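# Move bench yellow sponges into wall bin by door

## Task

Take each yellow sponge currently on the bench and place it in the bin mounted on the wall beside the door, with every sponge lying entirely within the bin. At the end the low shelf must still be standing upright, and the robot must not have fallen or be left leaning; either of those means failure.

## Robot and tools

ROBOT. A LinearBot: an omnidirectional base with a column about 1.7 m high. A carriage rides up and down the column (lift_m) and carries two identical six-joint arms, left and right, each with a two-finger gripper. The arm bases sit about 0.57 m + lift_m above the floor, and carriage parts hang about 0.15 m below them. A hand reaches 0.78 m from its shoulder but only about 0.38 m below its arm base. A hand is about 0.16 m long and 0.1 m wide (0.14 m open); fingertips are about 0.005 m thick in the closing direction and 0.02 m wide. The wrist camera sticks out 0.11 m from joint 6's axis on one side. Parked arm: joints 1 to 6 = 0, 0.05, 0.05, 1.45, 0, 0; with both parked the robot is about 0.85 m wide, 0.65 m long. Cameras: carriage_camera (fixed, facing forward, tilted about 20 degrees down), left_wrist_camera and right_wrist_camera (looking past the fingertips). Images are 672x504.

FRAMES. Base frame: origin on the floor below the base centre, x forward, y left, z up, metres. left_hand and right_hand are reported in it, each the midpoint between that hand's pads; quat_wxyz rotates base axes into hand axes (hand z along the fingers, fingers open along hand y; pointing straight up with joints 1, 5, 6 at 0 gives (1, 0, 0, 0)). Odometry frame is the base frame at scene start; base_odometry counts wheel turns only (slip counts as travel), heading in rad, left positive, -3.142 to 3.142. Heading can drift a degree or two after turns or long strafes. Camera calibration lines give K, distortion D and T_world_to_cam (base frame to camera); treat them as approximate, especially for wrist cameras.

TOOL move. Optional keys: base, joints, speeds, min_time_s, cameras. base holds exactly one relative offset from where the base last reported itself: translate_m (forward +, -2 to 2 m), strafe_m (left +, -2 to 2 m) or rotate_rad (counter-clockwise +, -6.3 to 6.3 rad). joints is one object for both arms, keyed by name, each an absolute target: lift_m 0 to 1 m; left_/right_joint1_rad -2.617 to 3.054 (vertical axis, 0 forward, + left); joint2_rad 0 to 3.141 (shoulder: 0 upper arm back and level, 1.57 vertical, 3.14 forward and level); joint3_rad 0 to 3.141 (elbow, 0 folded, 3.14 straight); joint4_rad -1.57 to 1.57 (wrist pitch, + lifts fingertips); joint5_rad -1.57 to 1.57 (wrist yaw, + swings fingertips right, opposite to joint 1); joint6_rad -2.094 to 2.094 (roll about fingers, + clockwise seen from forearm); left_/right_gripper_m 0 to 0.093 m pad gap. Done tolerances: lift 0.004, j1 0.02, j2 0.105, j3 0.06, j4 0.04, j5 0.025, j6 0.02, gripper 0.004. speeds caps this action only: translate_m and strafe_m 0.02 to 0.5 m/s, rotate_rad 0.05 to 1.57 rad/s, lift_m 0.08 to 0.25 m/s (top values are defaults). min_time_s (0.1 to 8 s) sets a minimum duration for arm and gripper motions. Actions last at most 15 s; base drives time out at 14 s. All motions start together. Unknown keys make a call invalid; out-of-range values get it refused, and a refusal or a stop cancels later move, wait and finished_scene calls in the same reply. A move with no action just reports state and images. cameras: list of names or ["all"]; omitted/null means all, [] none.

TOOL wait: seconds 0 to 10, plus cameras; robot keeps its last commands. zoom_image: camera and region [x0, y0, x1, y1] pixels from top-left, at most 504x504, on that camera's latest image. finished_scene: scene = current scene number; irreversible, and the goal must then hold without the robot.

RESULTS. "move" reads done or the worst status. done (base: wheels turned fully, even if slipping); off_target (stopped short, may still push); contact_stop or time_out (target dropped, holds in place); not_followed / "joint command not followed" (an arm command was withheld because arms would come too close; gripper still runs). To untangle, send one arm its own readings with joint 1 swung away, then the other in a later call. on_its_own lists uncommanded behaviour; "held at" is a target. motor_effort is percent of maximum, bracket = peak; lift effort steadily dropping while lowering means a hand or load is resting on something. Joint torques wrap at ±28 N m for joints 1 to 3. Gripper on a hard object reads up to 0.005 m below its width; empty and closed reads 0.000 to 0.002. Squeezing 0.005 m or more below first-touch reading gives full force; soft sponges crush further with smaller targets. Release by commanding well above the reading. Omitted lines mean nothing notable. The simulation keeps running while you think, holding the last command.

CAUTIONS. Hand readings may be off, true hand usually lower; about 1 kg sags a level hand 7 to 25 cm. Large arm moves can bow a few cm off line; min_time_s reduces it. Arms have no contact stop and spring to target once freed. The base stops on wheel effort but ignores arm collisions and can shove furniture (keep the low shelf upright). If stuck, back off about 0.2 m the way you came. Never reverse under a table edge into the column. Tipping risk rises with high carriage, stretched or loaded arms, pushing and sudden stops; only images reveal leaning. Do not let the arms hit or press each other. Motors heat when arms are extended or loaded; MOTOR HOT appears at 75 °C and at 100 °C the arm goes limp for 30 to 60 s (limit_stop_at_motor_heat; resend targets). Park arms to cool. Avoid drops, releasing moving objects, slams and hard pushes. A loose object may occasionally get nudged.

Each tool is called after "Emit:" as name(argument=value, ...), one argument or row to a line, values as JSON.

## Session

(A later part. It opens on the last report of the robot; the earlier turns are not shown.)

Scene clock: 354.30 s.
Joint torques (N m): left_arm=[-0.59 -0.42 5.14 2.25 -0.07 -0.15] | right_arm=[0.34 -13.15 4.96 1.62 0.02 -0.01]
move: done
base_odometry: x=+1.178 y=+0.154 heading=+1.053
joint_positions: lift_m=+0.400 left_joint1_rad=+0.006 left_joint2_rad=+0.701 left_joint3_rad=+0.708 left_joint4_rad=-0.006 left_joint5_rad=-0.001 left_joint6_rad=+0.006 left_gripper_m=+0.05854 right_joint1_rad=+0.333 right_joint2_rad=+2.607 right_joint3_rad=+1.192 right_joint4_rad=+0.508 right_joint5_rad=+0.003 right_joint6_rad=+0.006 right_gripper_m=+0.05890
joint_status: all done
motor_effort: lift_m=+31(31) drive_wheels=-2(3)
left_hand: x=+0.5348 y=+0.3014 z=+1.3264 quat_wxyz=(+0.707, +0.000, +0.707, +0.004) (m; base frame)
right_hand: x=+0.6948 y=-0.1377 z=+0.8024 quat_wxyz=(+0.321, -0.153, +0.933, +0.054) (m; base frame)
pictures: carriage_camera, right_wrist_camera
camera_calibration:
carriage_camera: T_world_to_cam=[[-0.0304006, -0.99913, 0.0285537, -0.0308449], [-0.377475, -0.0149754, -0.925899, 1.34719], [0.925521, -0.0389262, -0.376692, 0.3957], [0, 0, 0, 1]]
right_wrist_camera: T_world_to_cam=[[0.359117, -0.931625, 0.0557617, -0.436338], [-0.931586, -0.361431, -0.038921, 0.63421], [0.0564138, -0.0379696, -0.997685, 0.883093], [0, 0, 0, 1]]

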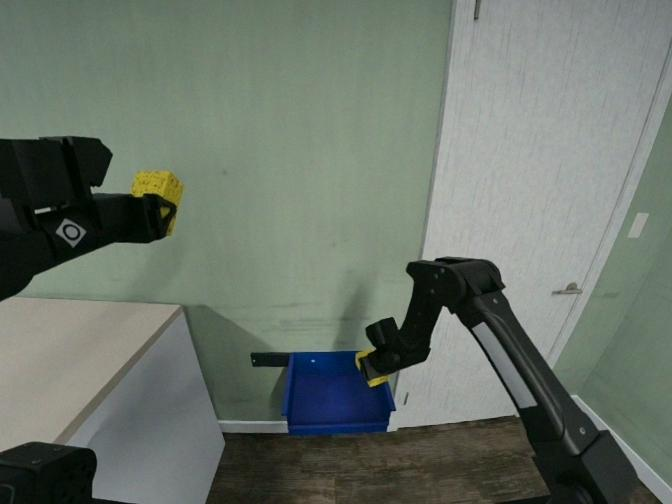

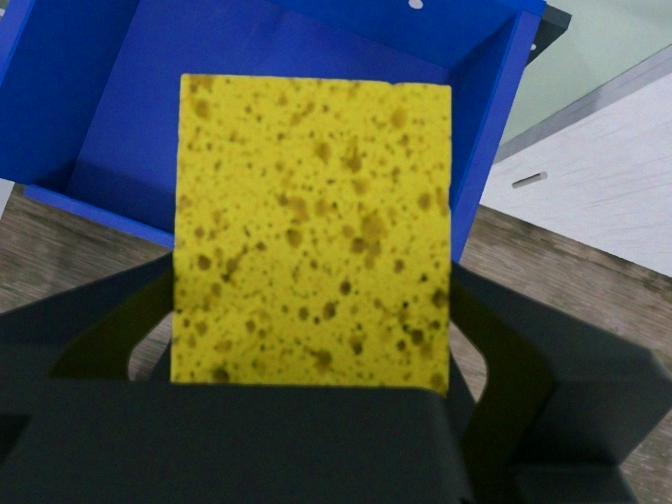

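Emit:
move(
  base={"strafe_m": -0.03},
  cameras=[],
)

Emit:
move(
  base={"translate_m": 0.115},
  joints={"lift_m": 0.15},
  speeds={"lift_m": 0.12, "translate_m": 0.15},
  cameras=["carriage_camera", "right_wrist_camera"],
)

Scene clock: 373.20 s.
Motor temperatures (°C): left_arm=[26 44 38 39 27 26 30] | right_arm=[24 44 44 45 28 28 32]
move: done
base_status: done
motor_effort: lift_m=+31(31) drive_wheels=+0(14)
pictures: none

Scene clock: 375.73 s.
Joint torques (N m): left_arm=[-0.51 -0.5 5.22 2.28 -0.07 -0.15] | right_arm=[-1.63 -13.45 3.52 1.28 0.24 0.05]
move: done
base_odometry: x=+1.261 y=+0.239 heading=+1.053
base_status: done
joint_positions: lift_m=+0.150 left_joint1_rad=+0.005 left_joint2_rad=+0.702 left_joint3_rad=+0.708 left_joint4_rad=-0.009 left_joint5_rad=-0.001 left_joint6_rad=+0.006 left_gripper_m=+0.05854 right_joint1_rad=+0.354 right_joint2_rad=+2.608 right_joint3_rad=+1.211 right_joint4_rad=+0.550 right_joint5_rad=-0.019 right_joint6_rad=+0.001 right_gripper_m=+0.05883
joint_status: all done
motor_effort: lift_m=+29(31) drive_wheels=+0(15)
left_hand: x=+0.5349 y=+0.3013 z=+1.0756 quat_wxyz=(+0.706, +0.000, +0.708, +0.004) (m; base frame)
right_hand: x=+0.7046 y=-0.1192 z=+0.5634 quat_wxyz=(+0.347, -0.167, +0.920, +0.071) (m; base frame)
pictures: carriage_camera, right_wrist_camera
camera_calibration:
carriage_camera: T_world_to_cam=[[-0.0304006, -0.99913, 0.0285537, -0.0237098], [-0.377475, -0.0149754, -0.925899, 1.11582], [0.925521, -0.0389262, -0.376692, 0.301571], [0, 0, 0, 1]]
right_wrist_camera: T_world_to_cam=[[0.392481, -0.918673, 0.0446992, -0.424964], [-0.913339, -0.395013, -0.0988785, 0.657612], [0.108494, -0.00201751, -0.994095, 0.610344], [0, 0, 0, 1]]

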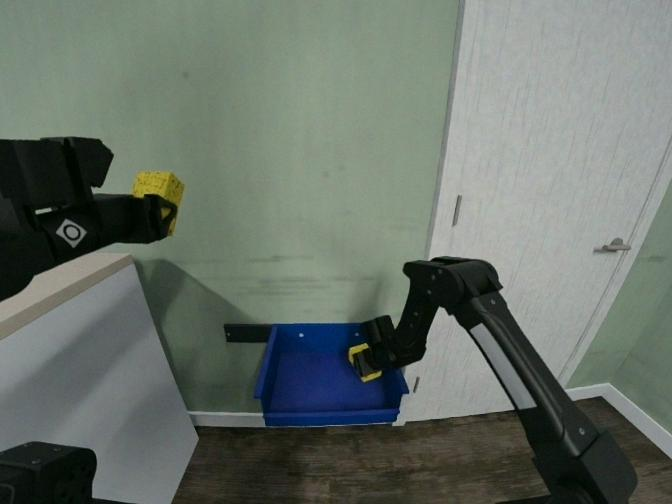

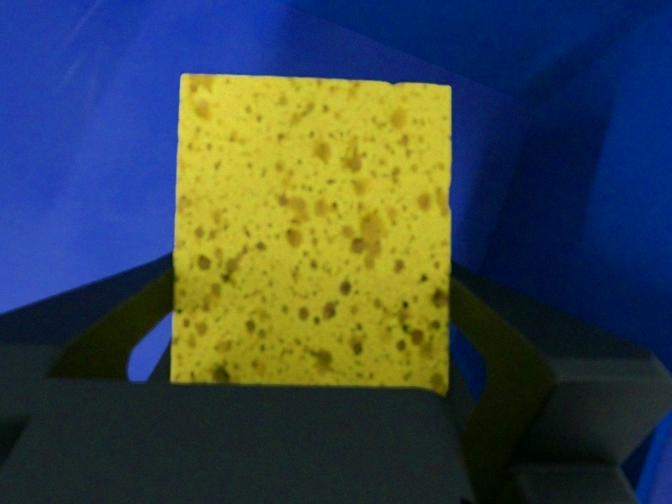

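Emit:
move(
  joints={"lift_m": 0.27},
  speeds={"lift_m": 0.1},
  cameras=["right_wrist_camera"],
)

Scene clock: 382.77 s.
Joint torques (N m): left_arm=[-0.54 -0.49 5.29 2.24 -0.08 -0.16] | right_arm=[-0.94 -13.76 3.59 1.46 0.15 0.06]
move: done
base_odometry: x=+1.261 y=+0.239 heading=+1.053
joint_positions: lift_m=+0.270 left_joint1_rad=+0.005 left_joint2_rad=+0.702 left_joint3_rad=+0.706 left_joint4_rad=-0.005 left_joint5_rad=-0.001 left_joint6_rad=+0.006 left_gripper_m=+0.05854 right_joint1_rad=+0.347 right_joint2_rad=+2.612 right_joint3_rad=+1.209 right_joint4_rad=+0.529 right_joint5_rad=-0.010 right_joint6_rad=+0.001 right_gripper_m=+0.05883
joint_status: all done
motor_effort: lift_m=+32(40) drive_wheels=+6(6)
left_hand: x=+0.5350 y=+0.3013 z=+1.1956 quat_wxyz=(+0.707, +0.000, +0.707, +0.004) (m; base frame)
right_hand: x=+0.7011 y=-0.1261 z=+0.6776 quat_wxyz=(+0.336, -0.163, +0.926, +0.064) (m; base frame)
pictures: right_wrist_camera
camera_calibration:
right_wrist_camera: T_world_to_cam=[[0.381355, -0.923054, 0.0503937, -0.431624], [-0.920375, -0.384218, -0.072712, 0.651582], [0.0864793, -0.0186519, -0.996079, 0.73888], [0, 0, 0, 1]]

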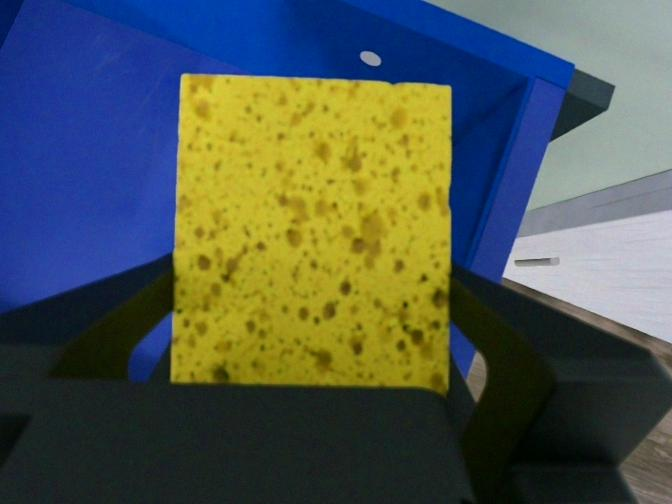

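Emit:
move(
  base={"strafe_m": 0.05},
  joints={"right_joint1_rad": 0.335},
  speeds={"strafe_m": 0.15},
  cameras=["carriage_camera", "right_wrist_camera"],
)

Scene clock: 388.87 s.
Joint torques (N m): left_arm=[-0.51 -0.5 5.27 2.25 -0.07 -0.15] | right_arm=[-0.7 -13.79 3.62 1.46 0.12 0.05]
move: done
base_odometry: x=+1.218 y=+0.264 heading=+1.052
base_status: done
joint_positions: lift_m=+0.270 left_joint1_rad=+0.005 left_joint2_rad=+0.702 left_joint3_rad=+0.706 left_joint4_rad=-0.005 left_joint5_rad=-0.001 left_joint6_rad=+0.006 left_gripper_m=+0.05854 right_joint1_rad=+0.339 right_joint2_rad=+2.612 right_joint3_rad=+1.209 right_joint4_rad=+0.529 right_joint5_rad=-0.008 right_joint6_rad=+0.001 right_gripper_m=+0.05883
joint_status: all done
motor_effort: lift_m=+32(32) drive_wheels=+0(17)
left_hand: x=+0.5350 y=+0.3012 z=+1.1956 quat_wxyz=(+0.707, +0.000, +0.707, +0.004) (m; base frame)
right_hand: x=+0.7024 y=-0.1302 z=+0.6774 quat_wxyz=(+0.336, -0.159, +0.926, +0.062) (m; base frame)
pictures: carriage_camera, right_wrist_camera
camera_calibration:
carriage_camera: T_world_to_cam=[[-0.0304006, -0.99913, 0.0285537, -0.0271302], [-0.377475, -0.0149754, -0.925899, 1.22673], [0.925521, -0.0389262, -0.376692, 0.346693], [0, 0, 0, 1]]
right_wrist_camera: T_world_to_cam=[[0.373059, -0.926376, 0.0515271, -0.431287], [-0.923816, -0.376026, -0.0718954, 0.654147], [0.0859778, -0.0207803, -0.99608, 0.738643], [0, 0, 0, 1]]

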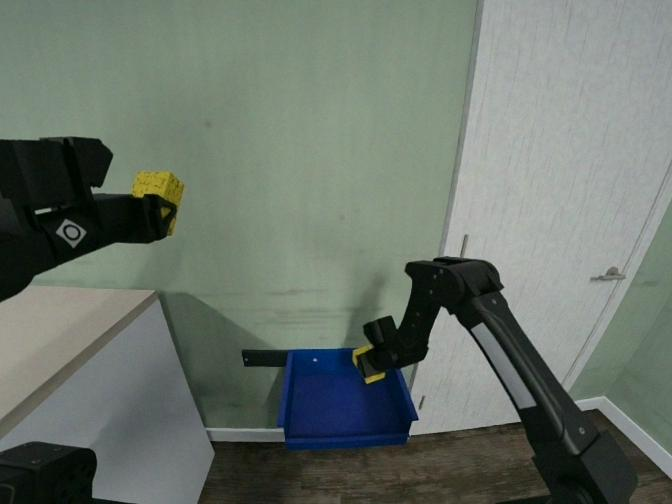

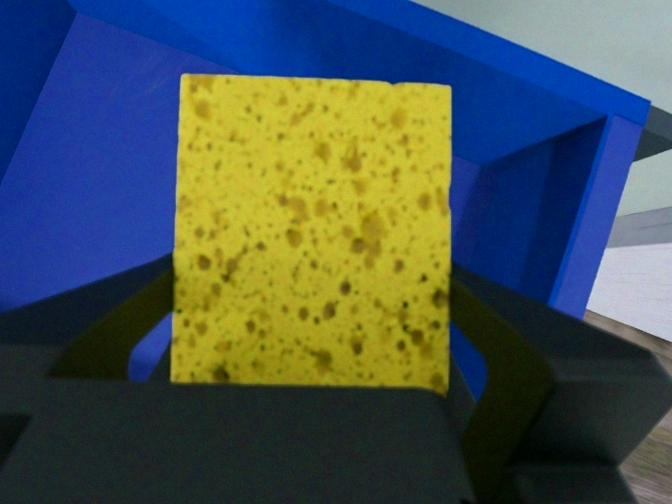

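Emit:
move(
  joints={"lift_m": 0.13},
  speeds={"lift_m": 0.1},
  cameras=["right_wrist_camera", "carriage_camera"],
)

Scene clock: 393.77 s.
Joint torques (N m): left_arm=[-0.54 -0.5 5.26 2.27 -0.07 -0.15] | right_arm=[-0.68 -14.2 3.67 1.52 0.13 0.05]
move: done
base_odometry: x=+1.218 y=+0.264 heading=+1.052
joint_positions: lift_m=+0.130 left_joint1_rad=+0.005 left_joint2_rad=+0.702 left_joint3_rad=+0.706 left_joint4_rad=-0.009 left_joint5_rad=-0.001 left_joint6_rad=+0.006 left_gripper_m=+0.05854 right_joint1_rad=+0.339 right_joint2_rad=+2.616 right_joint3_rad=+1.208 right_joint4_rad=+0.523 right_joint5_rad=-0.008 right_joint6_rad=+0.001 right_gripper_m=+0.05883
joint_status: all done
motor_effort: lift_m=+30(33) drive_wheels=+0(1)
left_hand: x=+0.5350 y=+0.3012 z=+1.0548 quat_wxyz=(+0.706, +0.000, +0.709, +0.004) (m; base frame)
right_hand: x=+0.6999 y=-0.1311 z=+0.5344 quat_wxyz=(+0.330, -0.160, +0.928, +0.061) (m; base frame)
pictures: carriage_camera, right_wrist_camera
camera_calibration:
carriage_camera: T_world_to_cam=[[-0.0304006, -0.99913, 0.0285537, -0.0231356], [-0.377475, -0.0149754, -0.925899, 1.0972], [0.925521, -0.0389262, -0.376692, 0.293995], [0, 0, 0, 1]]
right_wrist_camera: T_world_to_cam=[[0.373594, -0.926187, 0.0510347, -0.423882], [-0.924508, -0.37627, -0.0608698, 0.635743], [0.0755797, -0.0244415, -0.99684, 0.603527], [0, 0, 0, 1]]

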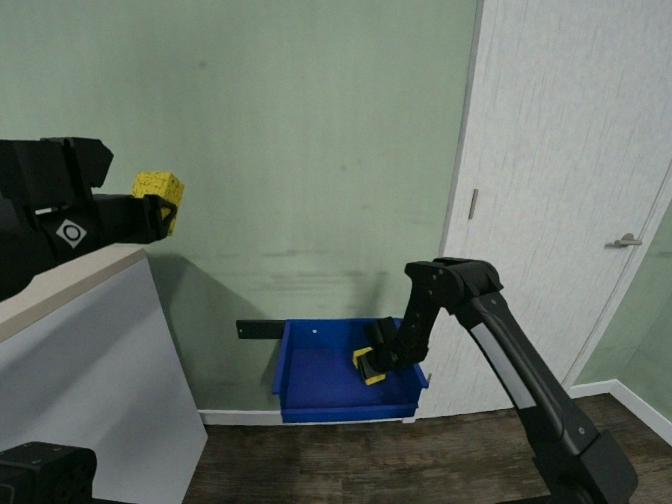

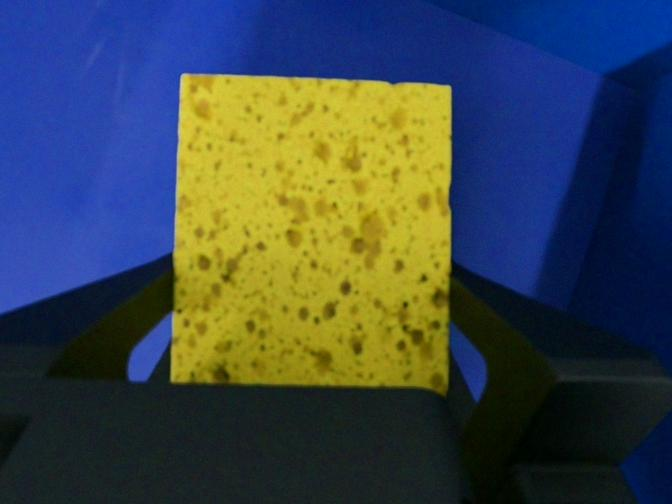

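Free. Lower further.

Emit:
move(
  joints={"lift_m": 0.09},
  speeds={"lift_m": 0.08},
  cameras=["right_wrist_camera"],
)

Scene clock: 397.43 s.
Joint torques (N m): left_arm=[-0.5 -0.46 5.27 2.28 -0.07 -0.15] | right_arm=[-0.7 -13.87 3.75 1.44 0.11 0.06]
move: done
base_odometry: x=+1.218 y=+0.264 heading=+1.052
joint_positions: lift_m=+0.090 left_joint1_rad=+0.005 left_joint2_rad=+0.702 left_joint3_rad=+0.706 left_joint4_rad=-0.009 left_joint5_rad=-0.001 left_joint6_rad=+0.006 left_gripper_m=+0.05854 right_joint1_rad=+0.339 right_joint2_rad=+2.613 right_joint3_rad=+1.208 right_joint4_rad=+0.531 right_joint5_rad=-0.007 right_joint6_rad=+0.001 right_gripper_m=+0.05883
joint_status: all done
motor_effort: lift_m=+27(30) drive_wheels=+4(5)
left_hand: x=+0.5350 y=+0.3012 z=+1.0149 quat_wxyz=(+0.705, +0.000, +0.709, +0.004) (m; base frame)
right_hand: x=+0.7021 y=-0.1306 z=+0.4974 quat_wxyz=(+0.336, -0.159, +0.926, +0.061) (m; base frame)
pictures: right_wrist_camera
camera_calibration:
right_wrist_camera: T_world_to_cam=[[0.372131, -0.926683, 0.052695, -0.422222], [-0.924155, -0.375201, -0.0718399, 0.641082], [0.0863441, -0.0219645, -0.996023, 0.558877], [0, 0, 0, 1]]

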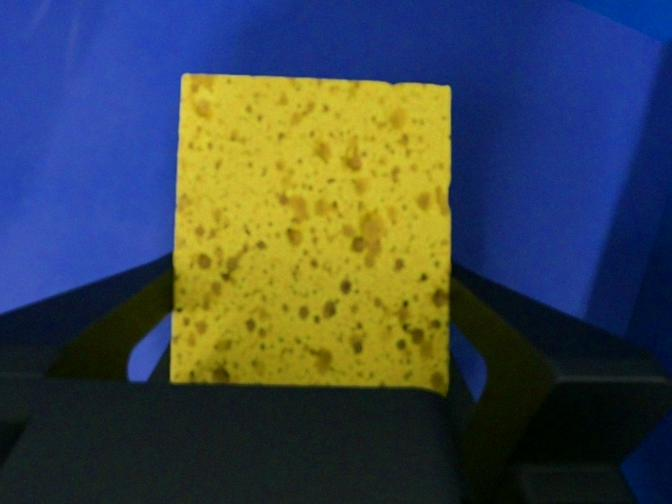

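Emit:
move(
  joints={"right_gripper_m": 0.093},
  min_time_s=3,
  cameras=[],
)

Emit:
move(
  joints={"lift_m": 0.4},
  speeds={"lift_m": 0.15},
  cameras=["carriage_camera", "right_wrist_camera"],
)

Scene clock: 404.47 s.
Motor temperatures (°C): left_arm=[26 42 37 41 27 26 30] | right_arm=[24 50 42 44 28 28 32]
move: done
joint_status: all done
motor_effort: lift_m=+27(27) drive_wheels=+4(5)
pictures: none

Scene clock: 406.97 s.
Joint torques (N m): left_arm=[-0.53 -0.44 5.26 2.23 -0.07 -0.15] | right_arm=[-0.7 -14.34 3.71 1.47 0.11 0.06]
move: done
base_odometry: x=+1.218 y=+0.264 heading=+1.052
joint_positions: lift_m=+0.400 left_joint1_rad=+0.005 left_joint2_rad=+0.702 left_joint3_rad=+0.706 left_joint4_rad=-0.004 left_joint5_rad=-0.001 left_joint6_rad=+0.006 left_gripper_m=+0.05853 right_joint1_rad=+0.339 right_joint2_rad=+2.618 right_joint3_rad=+1.208 right_joint4_rad=+0.527 right_joint5_rad=-0.007 right_joint6_rad=+0.001 right_gripper_m=+0.09291
joint_status: all done
motor_effort: lift_m=+33(40) drive_wheels=+4(5)
left_hand: x=+0.5350 y=+0.3012 z=+1.3257 quat_wxyz=(+0.707, +0.000, +0.707, +0.004) (m; base frame)
right_hand: x=+0.7000 y=-0.1313 z=+0.8039 quat_wxyz=(+0.331, -0.159, +0.928, +0.060) (m; base frame)
pictures: carriage_camera, right_wrist_camera
camera_calibration:
carriage_camera: T_world_to_cam=[[-0.0304006, -0.99913, 0.0285537, -0.0308402], [-0.377475, -0.0149754, -0.925899, 1.34703], [0.925521, -0.0389262, -0.376692, 0.395637], [0, 0, 0, 1]]
right_wrist_camera: T_world_to_cam=[[0.372585, -0.926523, 0.0522969, -0.438254], [-0.924736, -0.375406, -0.0627154, 0.653929], [0.0777399, -0.024994, -0.99666, 0.870479], [0, 0, 0, 1]]

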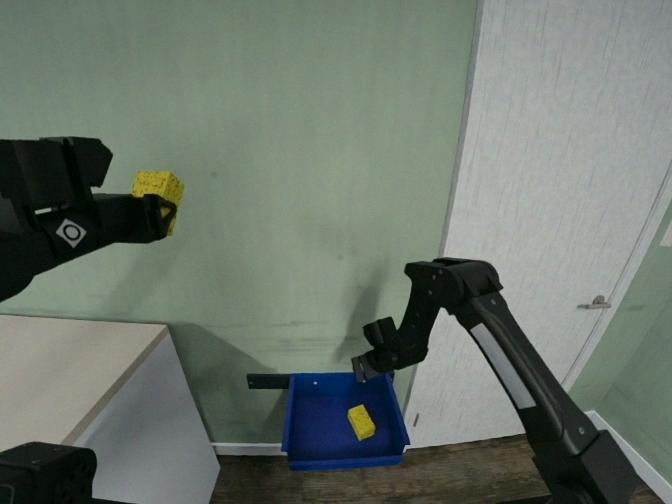

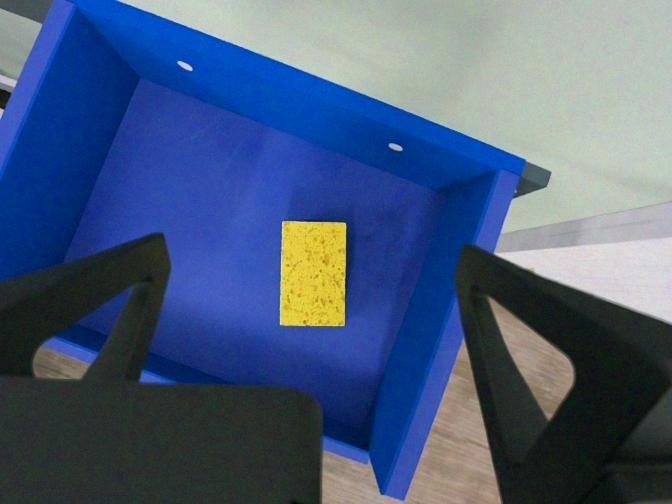

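Emit:
move(
  joints={"right_joint1_rad": 0, "right_joint2_rad": 0.05, "right_joint3_rad": 0.05, "right_joint4_rad": 1.45},
  min_time_s=2.5,
  cameras=[],
)

Emit:
move(
  base={"strafe_m": -0.289},
  joints={"left_joint1_rad": 0.0, "left_joint2_rad": 2.615, "left_joint3_rad": 1.218, "left_joint4_rad": 0.527},
  min_time_s=3,
  speeds={"strafe_m": 0.2},
  cameras=["carriage_camera", "left_wrist_camera"],
)

Scene clock: 429.23 s.
move: done
joint_status: all done
motor_effort: lift_m=+33(33) drive_wheels=+4(5)
pictures: none

Scene clock: 432.53 s.
Joint torques (N m): left_arm=[-0.21 -13.16 4.33 1.82 -0.06 -0.15] | right_arm=[-1.05 3.59 5.08 -0.04 0.11 0.05]
move: done
base_odometry: x=+1.469 y=+0.121 heading=+1.053
base_status: done
joint_positions: lift_m=+0.400 left_joint1_rad=+0.002 left_joint2_rad=+2.607 left_joint3_rad=+1.198 left_joint4_rad=+0.511 left_joint5_rad=+0.000 left_joint6_rad=+0.006 left_gripper_m=+0.05853 right_joint1_rad=+0.008 right_joint2_rad=+0.056 right_joint3_rad=+0.053 right_joint4_rad=+1.441 right_joint5_rad=-0.006 right_joint6_rad=+0.001 right_gripper_m=+0.09292
joint_status: all done
motor_effort: lift_m=+33(33) drive_wheels=+1(16)
left_hand: x=+0.7251 y=+0.3004 z=+0.8044 quat_wxyz=(+0.330, +0.002, +0.944, +0.001) (m; base frame)
right_hand: x=+0.2599 y=-0.2982 z=+1.4121 quat_wxyz=(+0.998, -0.003, +0.066, +0.005) (m; base frame)
pictures: carriage_camera, left_wrist_camera
camera_calibration:
carriage_camera: T_world_to_cam=[[-0.0304006, -0.99913, 0.0285537, -0.0308401], [-0.377475, -0.0149754, -0.925899, 1.34703], [0.925521, -0.0389262, -0.376692, 0.395636], [0, 0, 0, 1]]
left_wrist_camera: T_world_to_cam=[[-0.00714443, -0.999287, -0.0370867, 0.341993], [-0.997572, 0.00969178, -0.0689676, 0.78787], [0.0692778, 0.036504, -0.996929, 0.863694], [0, 0, 0, 1]]

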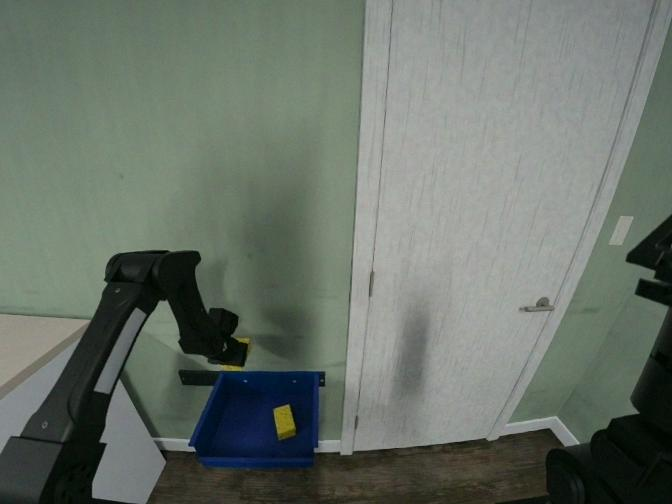

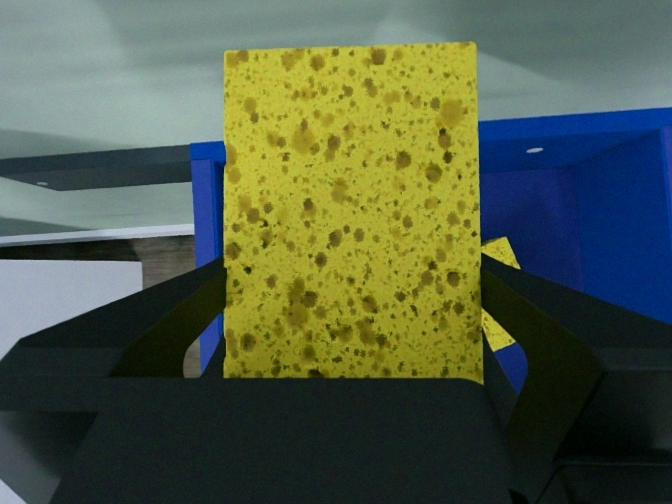

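Emit:
move(
  base={"strafe_m": 0.03},
  cameras=[],
)

Emit:
move(
  joints={"lift_m": 0.16},
  speeds={"lift_m": 0.12},
  cameras=["carriage_camera", "left_wrist_camera"],
)

Scene clock: 456.63 s.
Motor temperatures (°C): left_arm=[26 48 36 39 27 26 31] | right_arm=[24 44 41 40 28 28 30]
move: done
base_status: done
motor_effort: lift_m=+33(33) drive_wheels=+4(9)
pictures: none

Scene clock: 459.03 s.
Joint torques (N m): left_arm=[-0.35 -14.08 3.99 1.75 -0.07 -0.15] | right_arm=[-0.95 3.89 5.53 -0.04 0.11 0.05]
move: done
base_odometry: x=+1.443 y=+0.136 heading=+1.053
joint_positions: lift_m=+0.160 left_joint1_rad=+0.003 left_joint2_rad=+2.615 left_joint3_rad=+1.202 left_joint4_rad=+0.519 left_joint5_rad=+0.000 left_joint6_rad=+0.006 left_gripper_m=+0.05853 right_joint1_rad=+0.006 right_joint2_rad=+0.053 right_joint3_rad=+0.048 right_joint4_rad=+1.443 right_joint5_rad=-0.005 right_joint6_rad=+0.001 right_gripper_m=+0.09292
joint_status: all done
motor_effort: lift_m=+30(31) drive_wheels=+3(4)
left_hand: x=+0.7260 y=+0.3011 z=+0.5628 quat_wxyz=(+0.332, +0.001, +0.943, +0.002) (m; base frame)
right_hand: x=+0.2601 y=-0.2984 z=+1.1710 quat_wxyz=(+0.998, -0.003, +0.066, +0.004) (m; base frame)
pictures: carriage_camera, left_wrist_camera
camera_calibration:
carriage_camera: T_world_to_cam=[[-0.0304006, -0.99913, 0.0285537, -0.0239934], [-0.377475, -0.0149754, -0.925899, 1.12502], [0.925521, -0.0389262, -0.376692, 0.305311], [0, 0, 0, 1]]
left_wrist_camera: T_world_to_cam=[[-0.00562057, -0.999284, -0.0374182, 0.332758], [-0.997314, 0.00833433, -0.0727691, 0.774487], [0.0730288, 0.0369087, -0.996647, 0.619734], [0, 0, 0, 1]]

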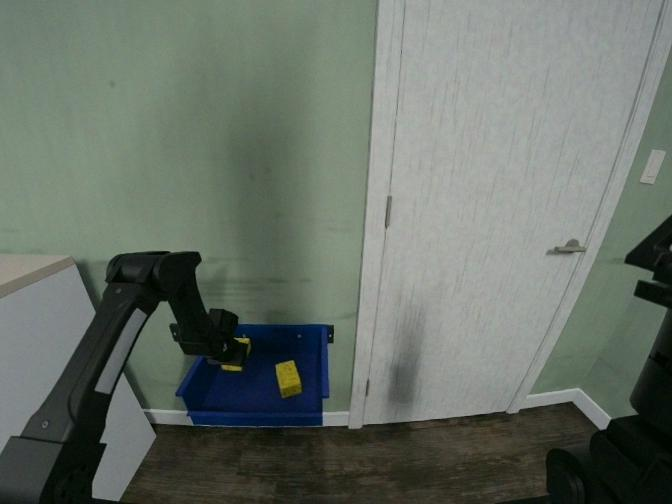

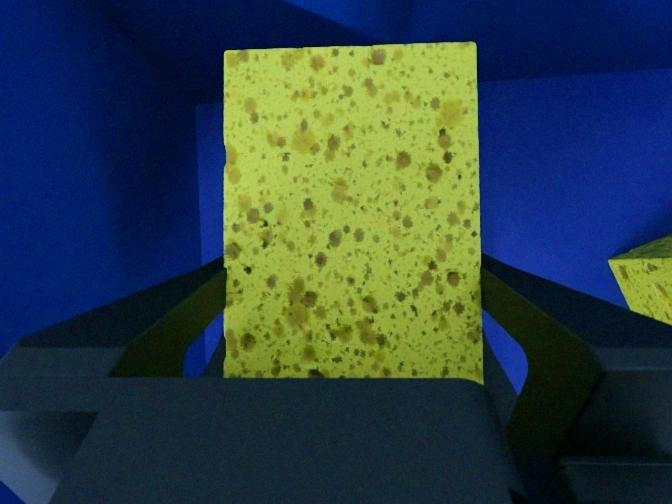

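Emit:
move(
  joints={"left_joint1_rad": -0.035},
  min_time_s=0.8,
  cameras=[],
)

Emit:
move(
  joints={"lift_m": 0.095},
  speeds={"lift_m": 0.08},
  cameras=["carriage_camera", "left_wrist_camera"],
)

Scene clock: 468.33 s.
move: done
joint_status: all done
motor_effort: lift_m=+30(30) drive_wheels=+3(4)
pictures: none

Scene clock: 469.50 s.
Joint torques (N m): left_arm=[-0.51 -14.12 3.82 1.66 -0.07 -0.14] | right_arm=[-0.95 3.9 5.6 -0.05 0.09 0.05]
Motor temperatures (°C): left_arm=[26 53 36 38 27 26 31] | right_arm=[24 42 41 39 28 28 30]
move: done
base_odometry: x=+1.443 y=+0.136 heading=+1.053
joint_positions: lift_m=+0.095 left_joint1_rad=-0.031 left_joint2_rad=+2.615 left_joint3_rad=+1.205 left_joint4_rad=+0.527 left_joint5_rad=+0.000 left_joint6_rad=+0.006 left_gripper_m=+0.05853 right_joint1_rad=+0.006 right_joint2_rad=+0.052 right_joint3_rad=+0.048 right_joint4_rad=+1.443 right_joint5_rad=-0.005 right_joint6_rad=+0.001 right_gripper_m=+0.09292
joint_status: all done
motor_effort: lift_m=+29(31) drive_wheels=+4(4)
left_hand: x=+0.7285 y=+0.2842 z=+0.4999 quat_wxyz=(+0.337, +0.017, +0.941, -0.004) (m; base frame)
right_hand: x=+0.2601 y=-0.2984 z=+1.1059 quat_wxyz=(+0.998, -0.003, +0.066, +0.004) (m; base frame)
pictures: carriage_camera, left_wrist_camera
camera_calibration:
carriage_camera: T_world_to_cam=[[-0.0304006, -0.99913, 0.0285537, -0.02214], [-0.377475, -0.0149754, -0.925899, 1.06492], [0.925521, -0.0389262, -0.376692, 0.280862], [0, 0, 0, 1]]
left_wrist_camera: T_world_to_cam=[[-0.0387426, -0.998545, -0.0375117, 0.337528], [-0.995607, 0.0417766, -0.0837971, 0.767308], [0.0852423, 0.0341004, -0.995777, 0.548922], [0, 0, 0, 1]]

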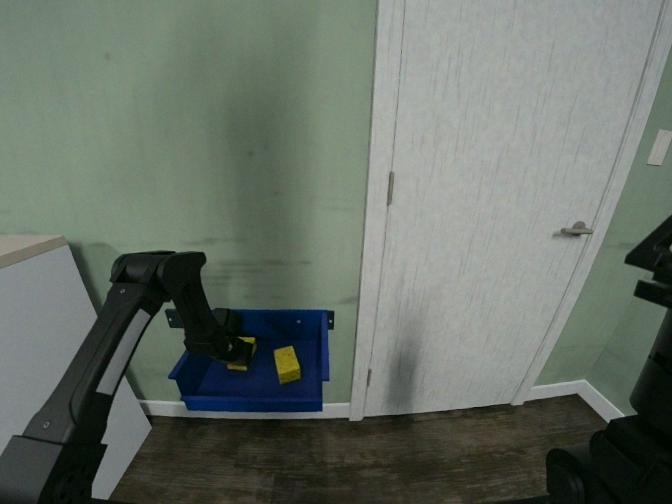

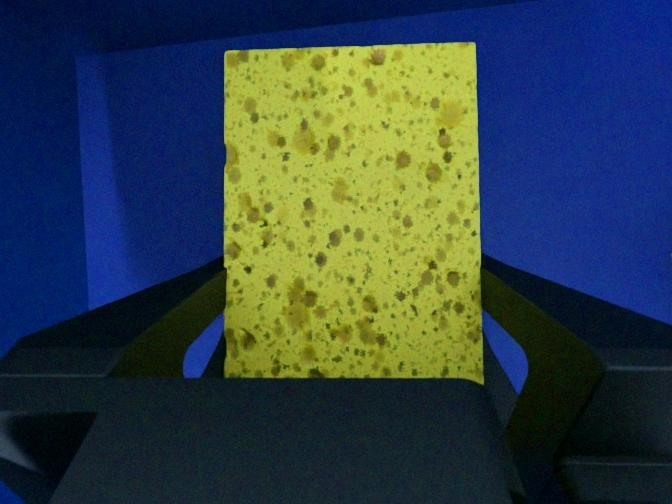

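Emit:
move(
  joints={"lift_m": 0.091},
  speeds={"lift_m": 0.08},
  cameras=[],
)

Emit:
move(
  joints={"left_gripper_m": 0.093},
  min_time_s=3,
  cameras=[],
)

Emit:
move(
  joints={"lift_m": 0.4},
  speeds={"lift_m": 0.15},
  cameras=["carriage_camera", "left_wrist_camera"],
)

Scene clock: 475.57 s.
move: done
joint_status: all done
motor_effort: lift_m=+27(28) drive_wheels=+3(4)
pictures: none

Scene clock: 478.87 s.
move: done
joint_status: all done
motor_effort: lift_m=+27(27) drive_wheels=+3(4)
pictures: none

Scene clock: 481.37 s.
Joint torques (N m): left_arm=[-0.57 -14.28 3.78 1.67 -0.06 -0.15] | right_arm=[-0.92 4.05 5.71 -0.07 0.1 0.05]
move: done
base_odometry: x=+1.443 y=+0.136 heading=+1.053
joint_positions: lift_m=+0.400 left_joint1_rad=-0.031 left_joint2_rad=+2.617 left_joint3_rad=+1.206 left_joint4_rad=+0.527 left_joint5_rad=+0.000 left_joint6_rad=+0.006 left_gripper_m=+0.09293 right_joint1_rad=+0.006 right_joint2_rad=+0.051 right_joint3_rad=+0.046 right_joint4_rad=+1.444 right_joint5_rad=-0.005 right_joint6_rad=+0.001 right_gripper_m=+0.09292
joint_status: all done
motor_effort: lift_m=+33(40) drive_wheels=+3(4)
left_hand: x=+0.7281 y=+0.2842 z=+0.8037 quat_wxyz=(+0.336, +0.017, +0.942, -0.004) (m; base frame)
right_hand: x=+0.2600 y=-0.2984 z=+1.4102 quat_wxyz=(+0.998, -0.003, +0.066, +0.004) (m; base frame)
pictures: carriage_camera, left_wrist_camera
camera_calibration:
carriage_camera: T_world_to_cam=[[-0.0304006, -0.99913, 0.0285537, -0.0308399], [-0.377475, -0.0149754, -0.925899, 1.34703], [0.925521, -0.0389262, -0.376692, 0.395633], [0, 0, 0, 1]]
left_wrist_camera: T_world_to_cam=[[-0.0387998, -0.998543, -0.0374991, 0.348954], [-0.995733, 0.0417805, -0.0822766, 0.791249], [0.0837235, 0.0341468, -0.995904, 0.852726], [0, 0, 0, 1]]

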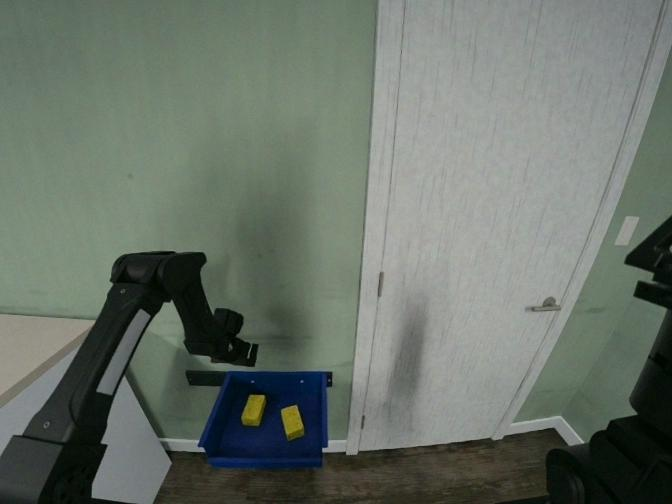

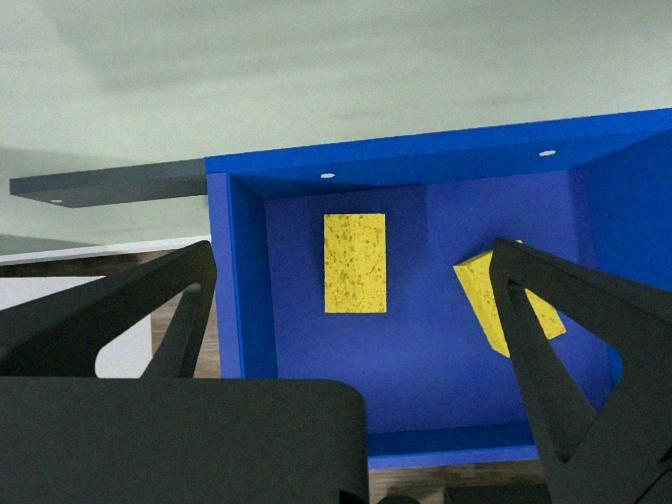

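Both sponges lie flat in the bin, and the low shelf is untouched.

Emit:
finished_scene(
  scene=3,
)

The scene is finished: the task was done.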